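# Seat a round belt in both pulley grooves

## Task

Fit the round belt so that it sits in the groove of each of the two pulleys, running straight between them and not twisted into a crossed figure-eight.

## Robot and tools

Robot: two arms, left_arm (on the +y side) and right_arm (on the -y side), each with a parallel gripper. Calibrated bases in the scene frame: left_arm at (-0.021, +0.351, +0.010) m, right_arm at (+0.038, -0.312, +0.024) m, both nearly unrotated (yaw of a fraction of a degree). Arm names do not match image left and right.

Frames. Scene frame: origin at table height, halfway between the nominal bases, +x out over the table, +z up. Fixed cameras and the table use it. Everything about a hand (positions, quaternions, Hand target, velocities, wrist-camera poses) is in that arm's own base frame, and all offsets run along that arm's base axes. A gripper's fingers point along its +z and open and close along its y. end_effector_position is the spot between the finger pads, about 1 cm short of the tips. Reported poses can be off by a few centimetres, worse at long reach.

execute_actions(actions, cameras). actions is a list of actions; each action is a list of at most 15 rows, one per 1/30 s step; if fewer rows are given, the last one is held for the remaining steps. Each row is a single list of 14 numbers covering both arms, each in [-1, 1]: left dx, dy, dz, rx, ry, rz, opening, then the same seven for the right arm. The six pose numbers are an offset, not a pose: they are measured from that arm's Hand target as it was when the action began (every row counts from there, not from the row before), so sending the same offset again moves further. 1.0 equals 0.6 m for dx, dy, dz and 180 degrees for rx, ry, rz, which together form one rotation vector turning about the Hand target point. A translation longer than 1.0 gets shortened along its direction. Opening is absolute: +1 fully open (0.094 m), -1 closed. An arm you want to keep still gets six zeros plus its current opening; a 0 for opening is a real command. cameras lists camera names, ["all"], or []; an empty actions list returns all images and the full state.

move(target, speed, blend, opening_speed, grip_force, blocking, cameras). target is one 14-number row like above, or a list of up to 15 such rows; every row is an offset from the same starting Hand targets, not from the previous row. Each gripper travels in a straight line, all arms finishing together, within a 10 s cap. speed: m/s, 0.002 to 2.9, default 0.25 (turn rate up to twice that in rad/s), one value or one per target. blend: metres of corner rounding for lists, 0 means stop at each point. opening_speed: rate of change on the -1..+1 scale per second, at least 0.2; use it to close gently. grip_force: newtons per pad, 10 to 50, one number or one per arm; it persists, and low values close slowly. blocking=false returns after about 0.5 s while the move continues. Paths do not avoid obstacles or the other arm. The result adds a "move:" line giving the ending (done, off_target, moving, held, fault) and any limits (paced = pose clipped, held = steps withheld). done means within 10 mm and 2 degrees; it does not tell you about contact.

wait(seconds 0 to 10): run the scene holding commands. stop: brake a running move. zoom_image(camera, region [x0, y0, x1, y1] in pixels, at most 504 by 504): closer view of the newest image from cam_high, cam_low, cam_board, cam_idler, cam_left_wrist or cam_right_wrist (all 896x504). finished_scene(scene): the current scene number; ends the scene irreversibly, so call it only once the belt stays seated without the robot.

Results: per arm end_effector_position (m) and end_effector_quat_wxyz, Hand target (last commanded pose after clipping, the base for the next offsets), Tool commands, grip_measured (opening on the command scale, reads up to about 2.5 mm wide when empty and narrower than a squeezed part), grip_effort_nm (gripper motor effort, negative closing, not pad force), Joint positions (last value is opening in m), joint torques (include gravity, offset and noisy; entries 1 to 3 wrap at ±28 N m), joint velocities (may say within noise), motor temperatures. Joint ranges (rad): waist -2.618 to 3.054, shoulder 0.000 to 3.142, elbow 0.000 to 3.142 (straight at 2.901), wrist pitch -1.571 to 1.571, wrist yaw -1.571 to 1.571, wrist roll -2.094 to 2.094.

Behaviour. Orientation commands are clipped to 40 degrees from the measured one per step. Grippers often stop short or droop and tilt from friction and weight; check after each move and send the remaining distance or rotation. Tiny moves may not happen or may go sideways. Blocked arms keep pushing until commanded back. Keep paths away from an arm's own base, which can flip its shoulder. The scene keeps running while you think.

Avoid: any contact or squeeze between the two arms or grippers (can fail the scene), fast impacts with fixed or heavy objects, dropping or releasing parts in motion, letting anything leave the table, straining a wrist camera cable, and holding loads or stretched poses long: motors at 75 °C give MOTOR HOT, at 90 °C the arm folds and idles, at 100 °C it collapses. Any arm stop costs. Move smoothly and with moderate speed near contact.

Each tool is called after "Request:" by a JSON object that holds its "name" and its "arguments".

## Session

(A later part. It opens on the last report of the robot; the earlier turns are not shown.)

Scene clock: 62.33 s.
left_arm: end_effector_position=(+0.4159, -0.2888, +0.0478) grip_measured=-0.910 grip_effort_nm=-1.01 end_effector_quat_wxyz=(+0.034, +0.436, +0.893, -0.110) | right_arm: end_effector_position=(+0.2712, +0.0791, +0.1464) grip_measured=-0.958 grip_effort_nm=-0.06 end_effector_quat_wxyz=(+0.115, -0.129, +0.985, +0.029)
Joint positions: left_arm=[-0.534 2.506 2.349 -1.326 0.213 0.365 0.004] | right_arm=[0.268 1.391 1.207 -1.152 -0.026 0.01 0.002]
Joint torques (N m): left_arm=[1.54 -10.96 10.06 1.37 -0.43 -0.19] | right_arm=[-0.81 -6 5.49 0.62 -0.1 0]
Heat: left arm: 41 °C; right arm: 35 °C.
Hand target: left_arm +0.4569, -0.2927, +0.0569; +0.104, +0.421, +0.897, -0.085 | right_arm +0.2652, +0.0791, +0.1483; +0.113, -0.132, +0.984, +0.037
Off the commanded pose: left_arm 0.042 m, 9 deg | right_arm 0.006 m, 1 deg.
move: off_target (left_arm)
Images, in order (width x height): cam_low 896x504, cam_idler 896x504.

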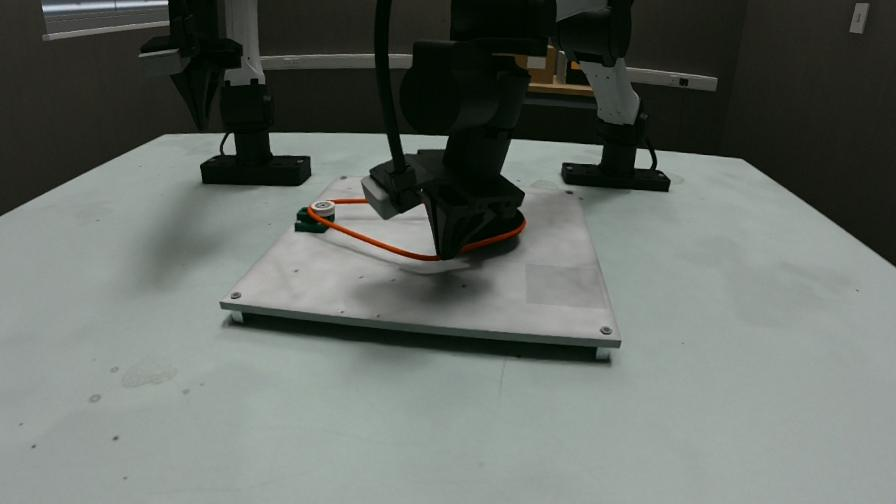

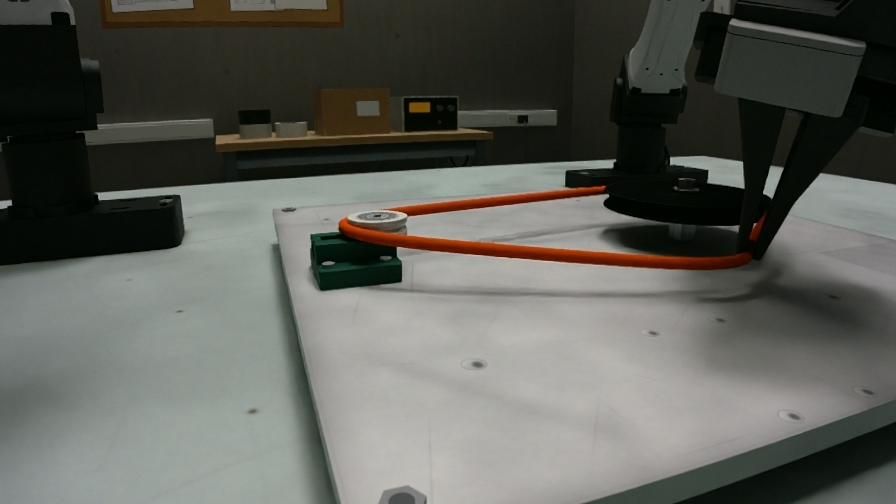

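Request:
{"name": "move", "arguments": {"target": [[-0.07,0,0.015,0,0,0,-0.96,0,0,0,0,0,0,-0.96],[-0.07,0,0.015,0,0,0,-0.75,0,0,0,0,0,0,-0.96]], "speed": 0.08, "opening_speed": 0.4, "cameras": ["cam_idler","cam_low","cam_board"]}}

Request:
{"name": "zoom_image", "arguments": {"camera": "cam_idler", "region": [560, 120, 820, 320]}}

Scene clock: 65.27 s.
left_arm: end_effector_position=(+0.4114, -0.2896, +0.0475) grip_measured=-0.752 grip_effort_nm=0.14 end_effector_quat_wxyz=(+0.078, +0.424, +0.898, -0.088) | right_arm: end_effector_position=(+0.2712, +0.0791, +0.1464) grip_measured=-0.958 grip_effort_nm=-0.06 end_effector_quat_wxyz=(+0.115, -0.129, +0.985, +0.029)
Joint positions: left_arm=[-0.559 2.357 2.076 -1.111 0.157 0.309 0.012] | right_arm=[0.268 1.391 1.207 -1.152 -0.026 0.01 0.002]
Joint torques (N m): left_arm=[-0.43 -14.58 5.23 0.8 0.03 -0.05] | right_arm=[-0.76 -6.09 5.44 0.68 -0.1 -0.01]
Heat: left arm: 43 °C; right arm: 35 °C.
Hand target: left_arm +0.4149, -0.2926, +0.0658; +0.104, +0.421, +0.897, -0.085 | right_arm +0.2652, +0.0791, +0.1483; +0.113, -0.132, +0.984, +0.037
Off the commanded pose: left_arm 0.019 m, 3 deg | right_arm 0.006 m, 1 deg.
move: off_target (left_arm); target 2's new opening was sent with left_arm's hand 0.023 m and 5 deg from that target
Images, in order (width x height): cam_low 896x504, cam_board 896x504, cam_idler 896x504.

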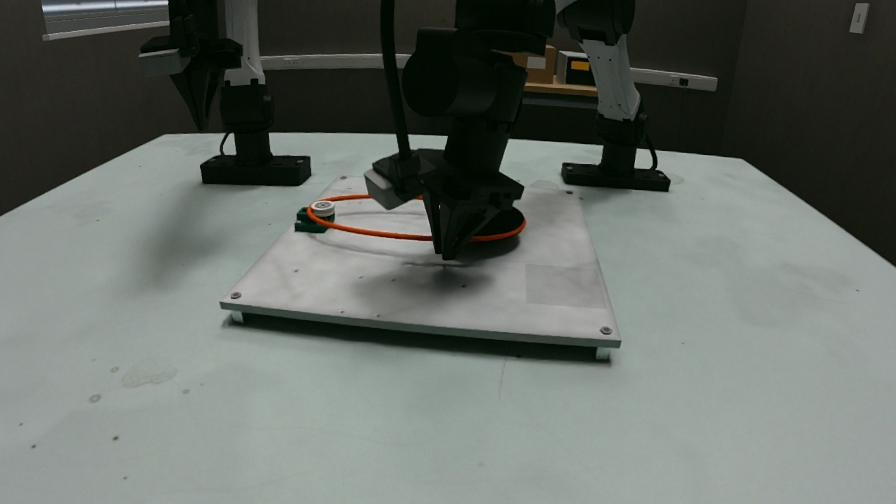

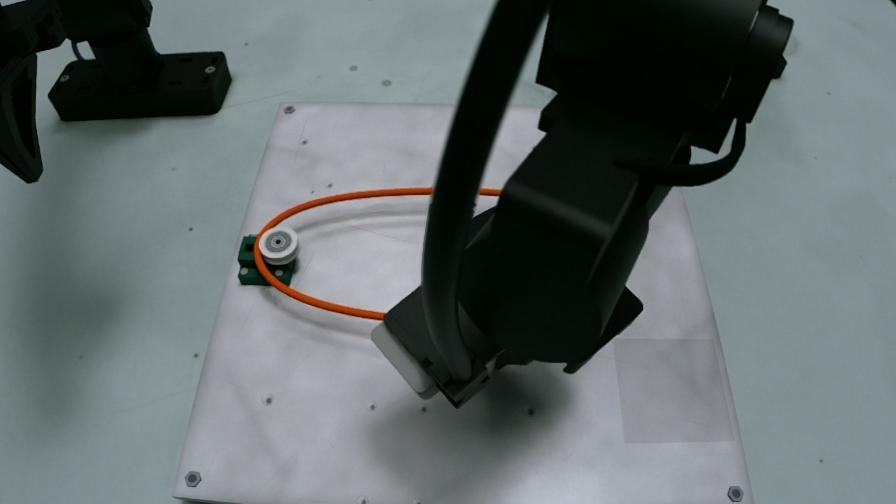

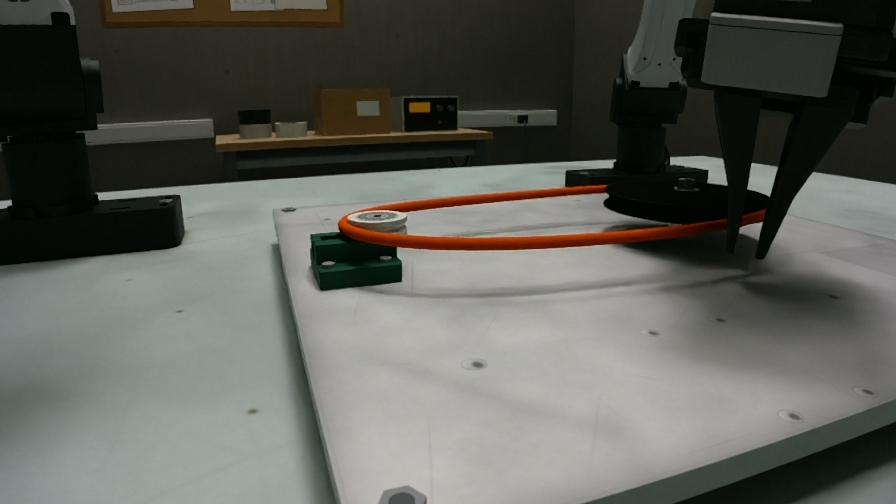

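Scaled by 1.938 from the camera's 896x504 image, which has a finer 1280x720 frame.

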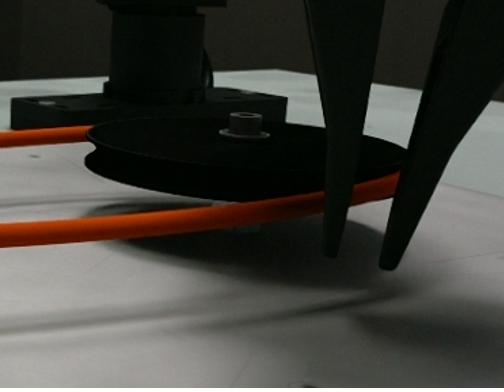

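Looks seated. Withdraw up, then away.

Request:
{"name": "move", "arguments": {"target": [[0,0,0.12,0,0,0,-0.75,0,0,0,0,0,0,-0.96],[-0.1,0.3,0.16,0,0,0,-0.75,0,0,0,0,0,0,-0.96]], "speed": [0.15,0.3], "cameras": ["cam_idler","cam_low","cam_board","cam_high"]}}

Request:
{"name": "zoom_image", "arguments": {"camera": "cam_idler", "region": [560, 120, 820, 320]}}

Request:
{"name": "zoom_image", "arguments": {"camera": "cam_idler", "region": [280, 150, 480, 300]}}

Request:
{"name": "zoom_image", "arguments": {"camera": "cam_board", "region": [440, 170, 640, 340]}}

Request:
{"name": "zoom_image", "arguments": {"camera": "cam_high", "region": [400, 190, 510, 310]}}

Scene clock: 68.70 s.
left_arm: end_effector_position=(+0.3551, -0.1093, +0.1538) grip_measured=-0.752 grip_effort_nm=0.14 end_effector_quat_wxyz=(+0.085, +0.413, +0.903, -0.081) | right_arm: end_effector_position=(+0.2712, +0.0791, +0.1464) grip_measured=-0.958 grip_effort_nm=-0.06 end_effector_quat_wxyz=(+0.115, -0.129, +0.985, +0.029)
Joint positions: left_arm=[-0.207 1.828 1.697 -1.308 0.196 0.636 0.012] | right_arm=[0.268 1.391 1.207 -1.152 -0.026 0.01 0.002]
Joint torques (N m): left_arm=[0.05 -9.85 5.14 0.7 0.38 0.31] | right_arm=[-0.81 -5.94 5.39 0.7 -0.17 -0.01]
Heat: left arm: 45 °C; right arm: 35 °C.
Hand target: left_arm +0.3550, -0.1126, +0.1618; +0.104, +0.421, +0.897, -0.085 | right_arm +0.2652, +0.0791, +0.1483; +0.113, -0.132, +0.984, +0.037
Off the commanded pose: left_arm 0.009 m, 3 deg | right_arm 0.006 m, 1 deg.
move: off_target (left_arm)
Images, in order (width x height): cam_high 896x504, cam_low 896x504, cam_board 896x504, cam_idler 896x504.

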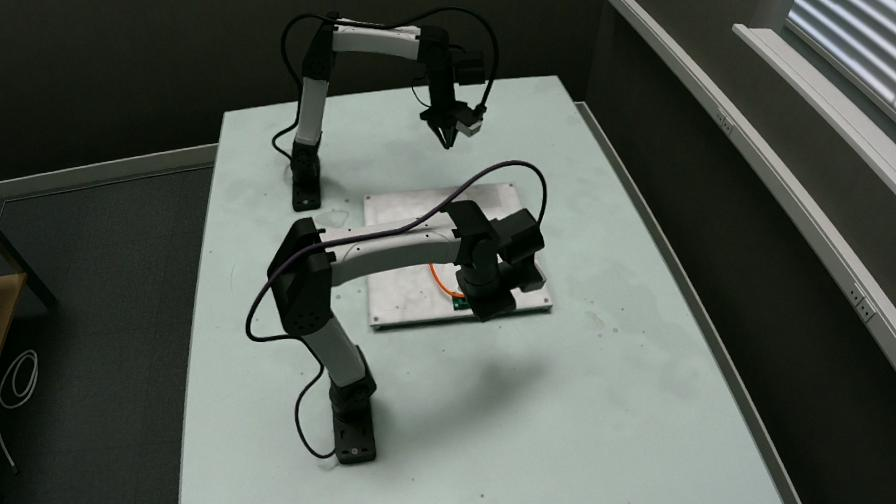

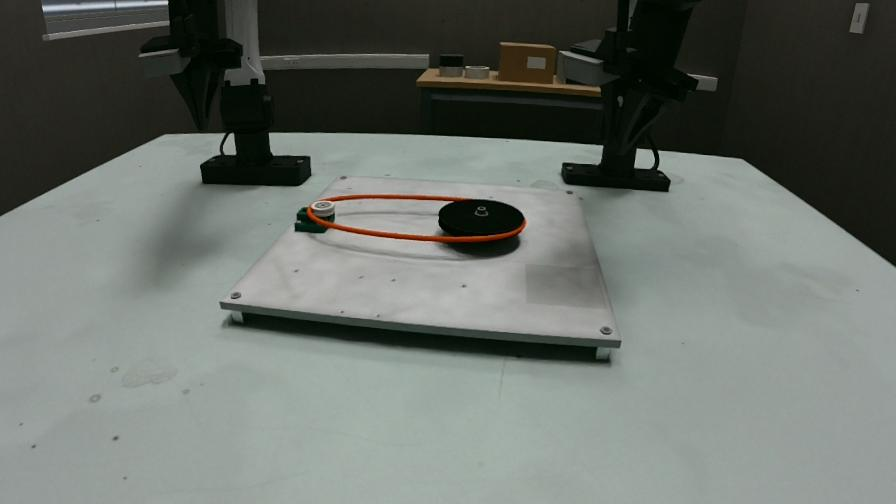

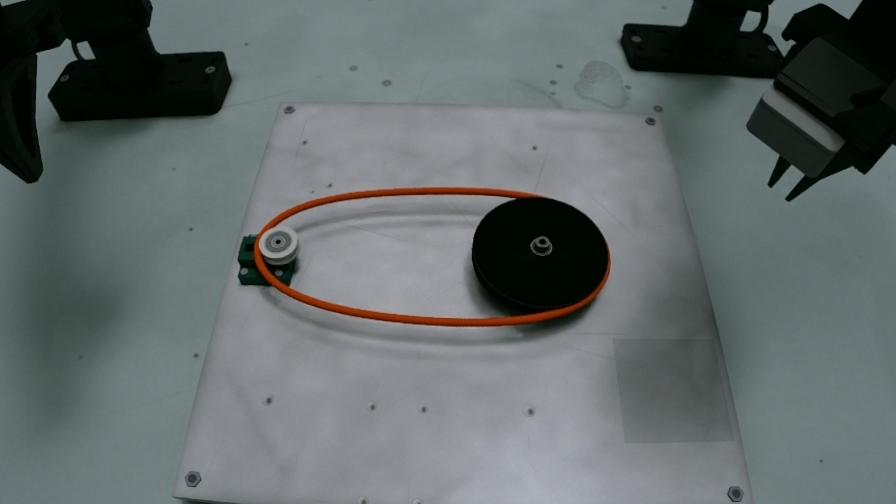

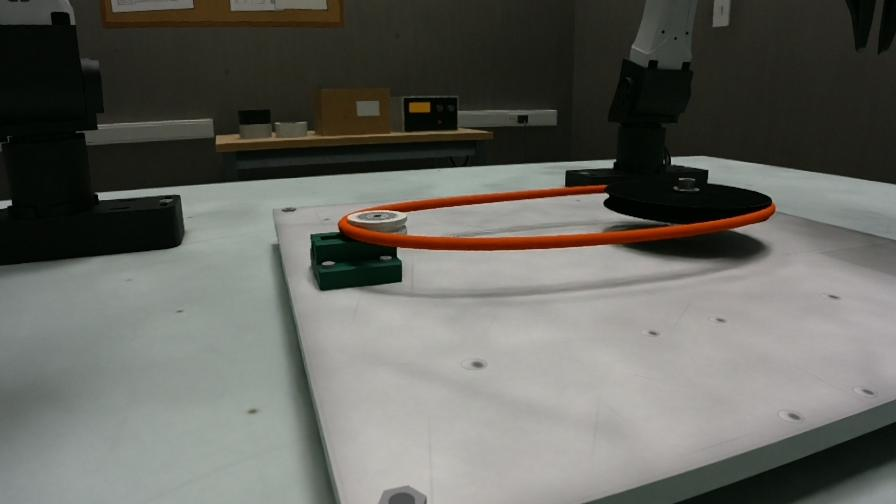

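Scaled by 1.938 from the camera's 896x504 image, which has a finer 1280x720 frame.

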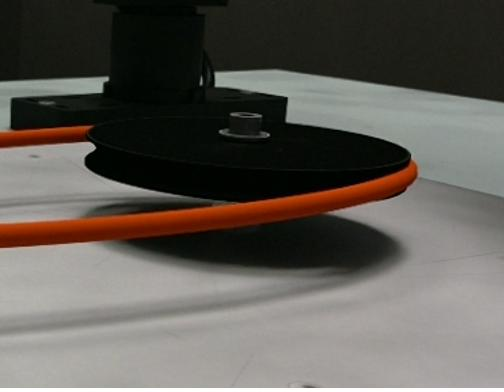

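Scaled by 2.520 from the camera's 896x504 image, which has a finer 1280x720 frame.

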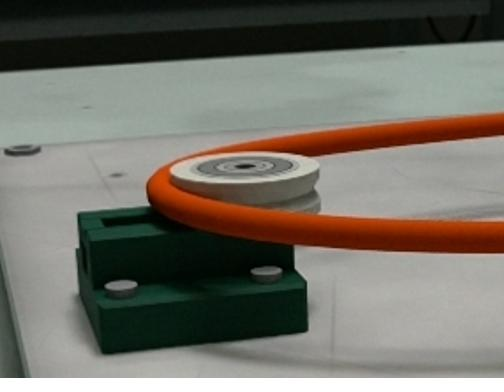

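Scaled by 2.520 from the camera's 896x504 image, which has a finer 1280x720 frame.

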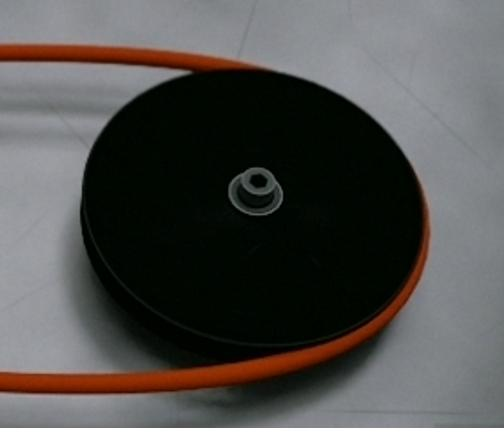

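Scaled by 4.200 from the camera's 896x504 image, which has a finer 1280x720 frame.

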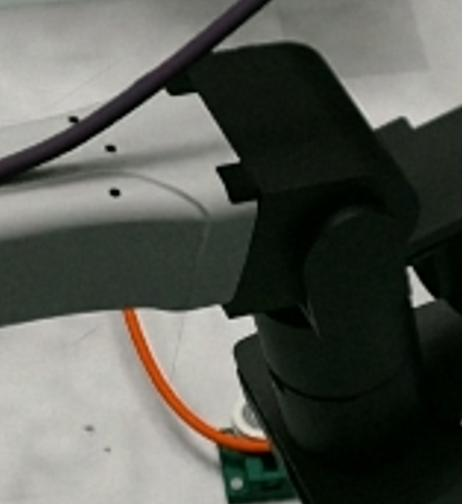

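Same final state as the solved scene 1.

Request:
{"name": "finished_scene", "arguments": {"scene": 2}}

The scene is finished: the task was done.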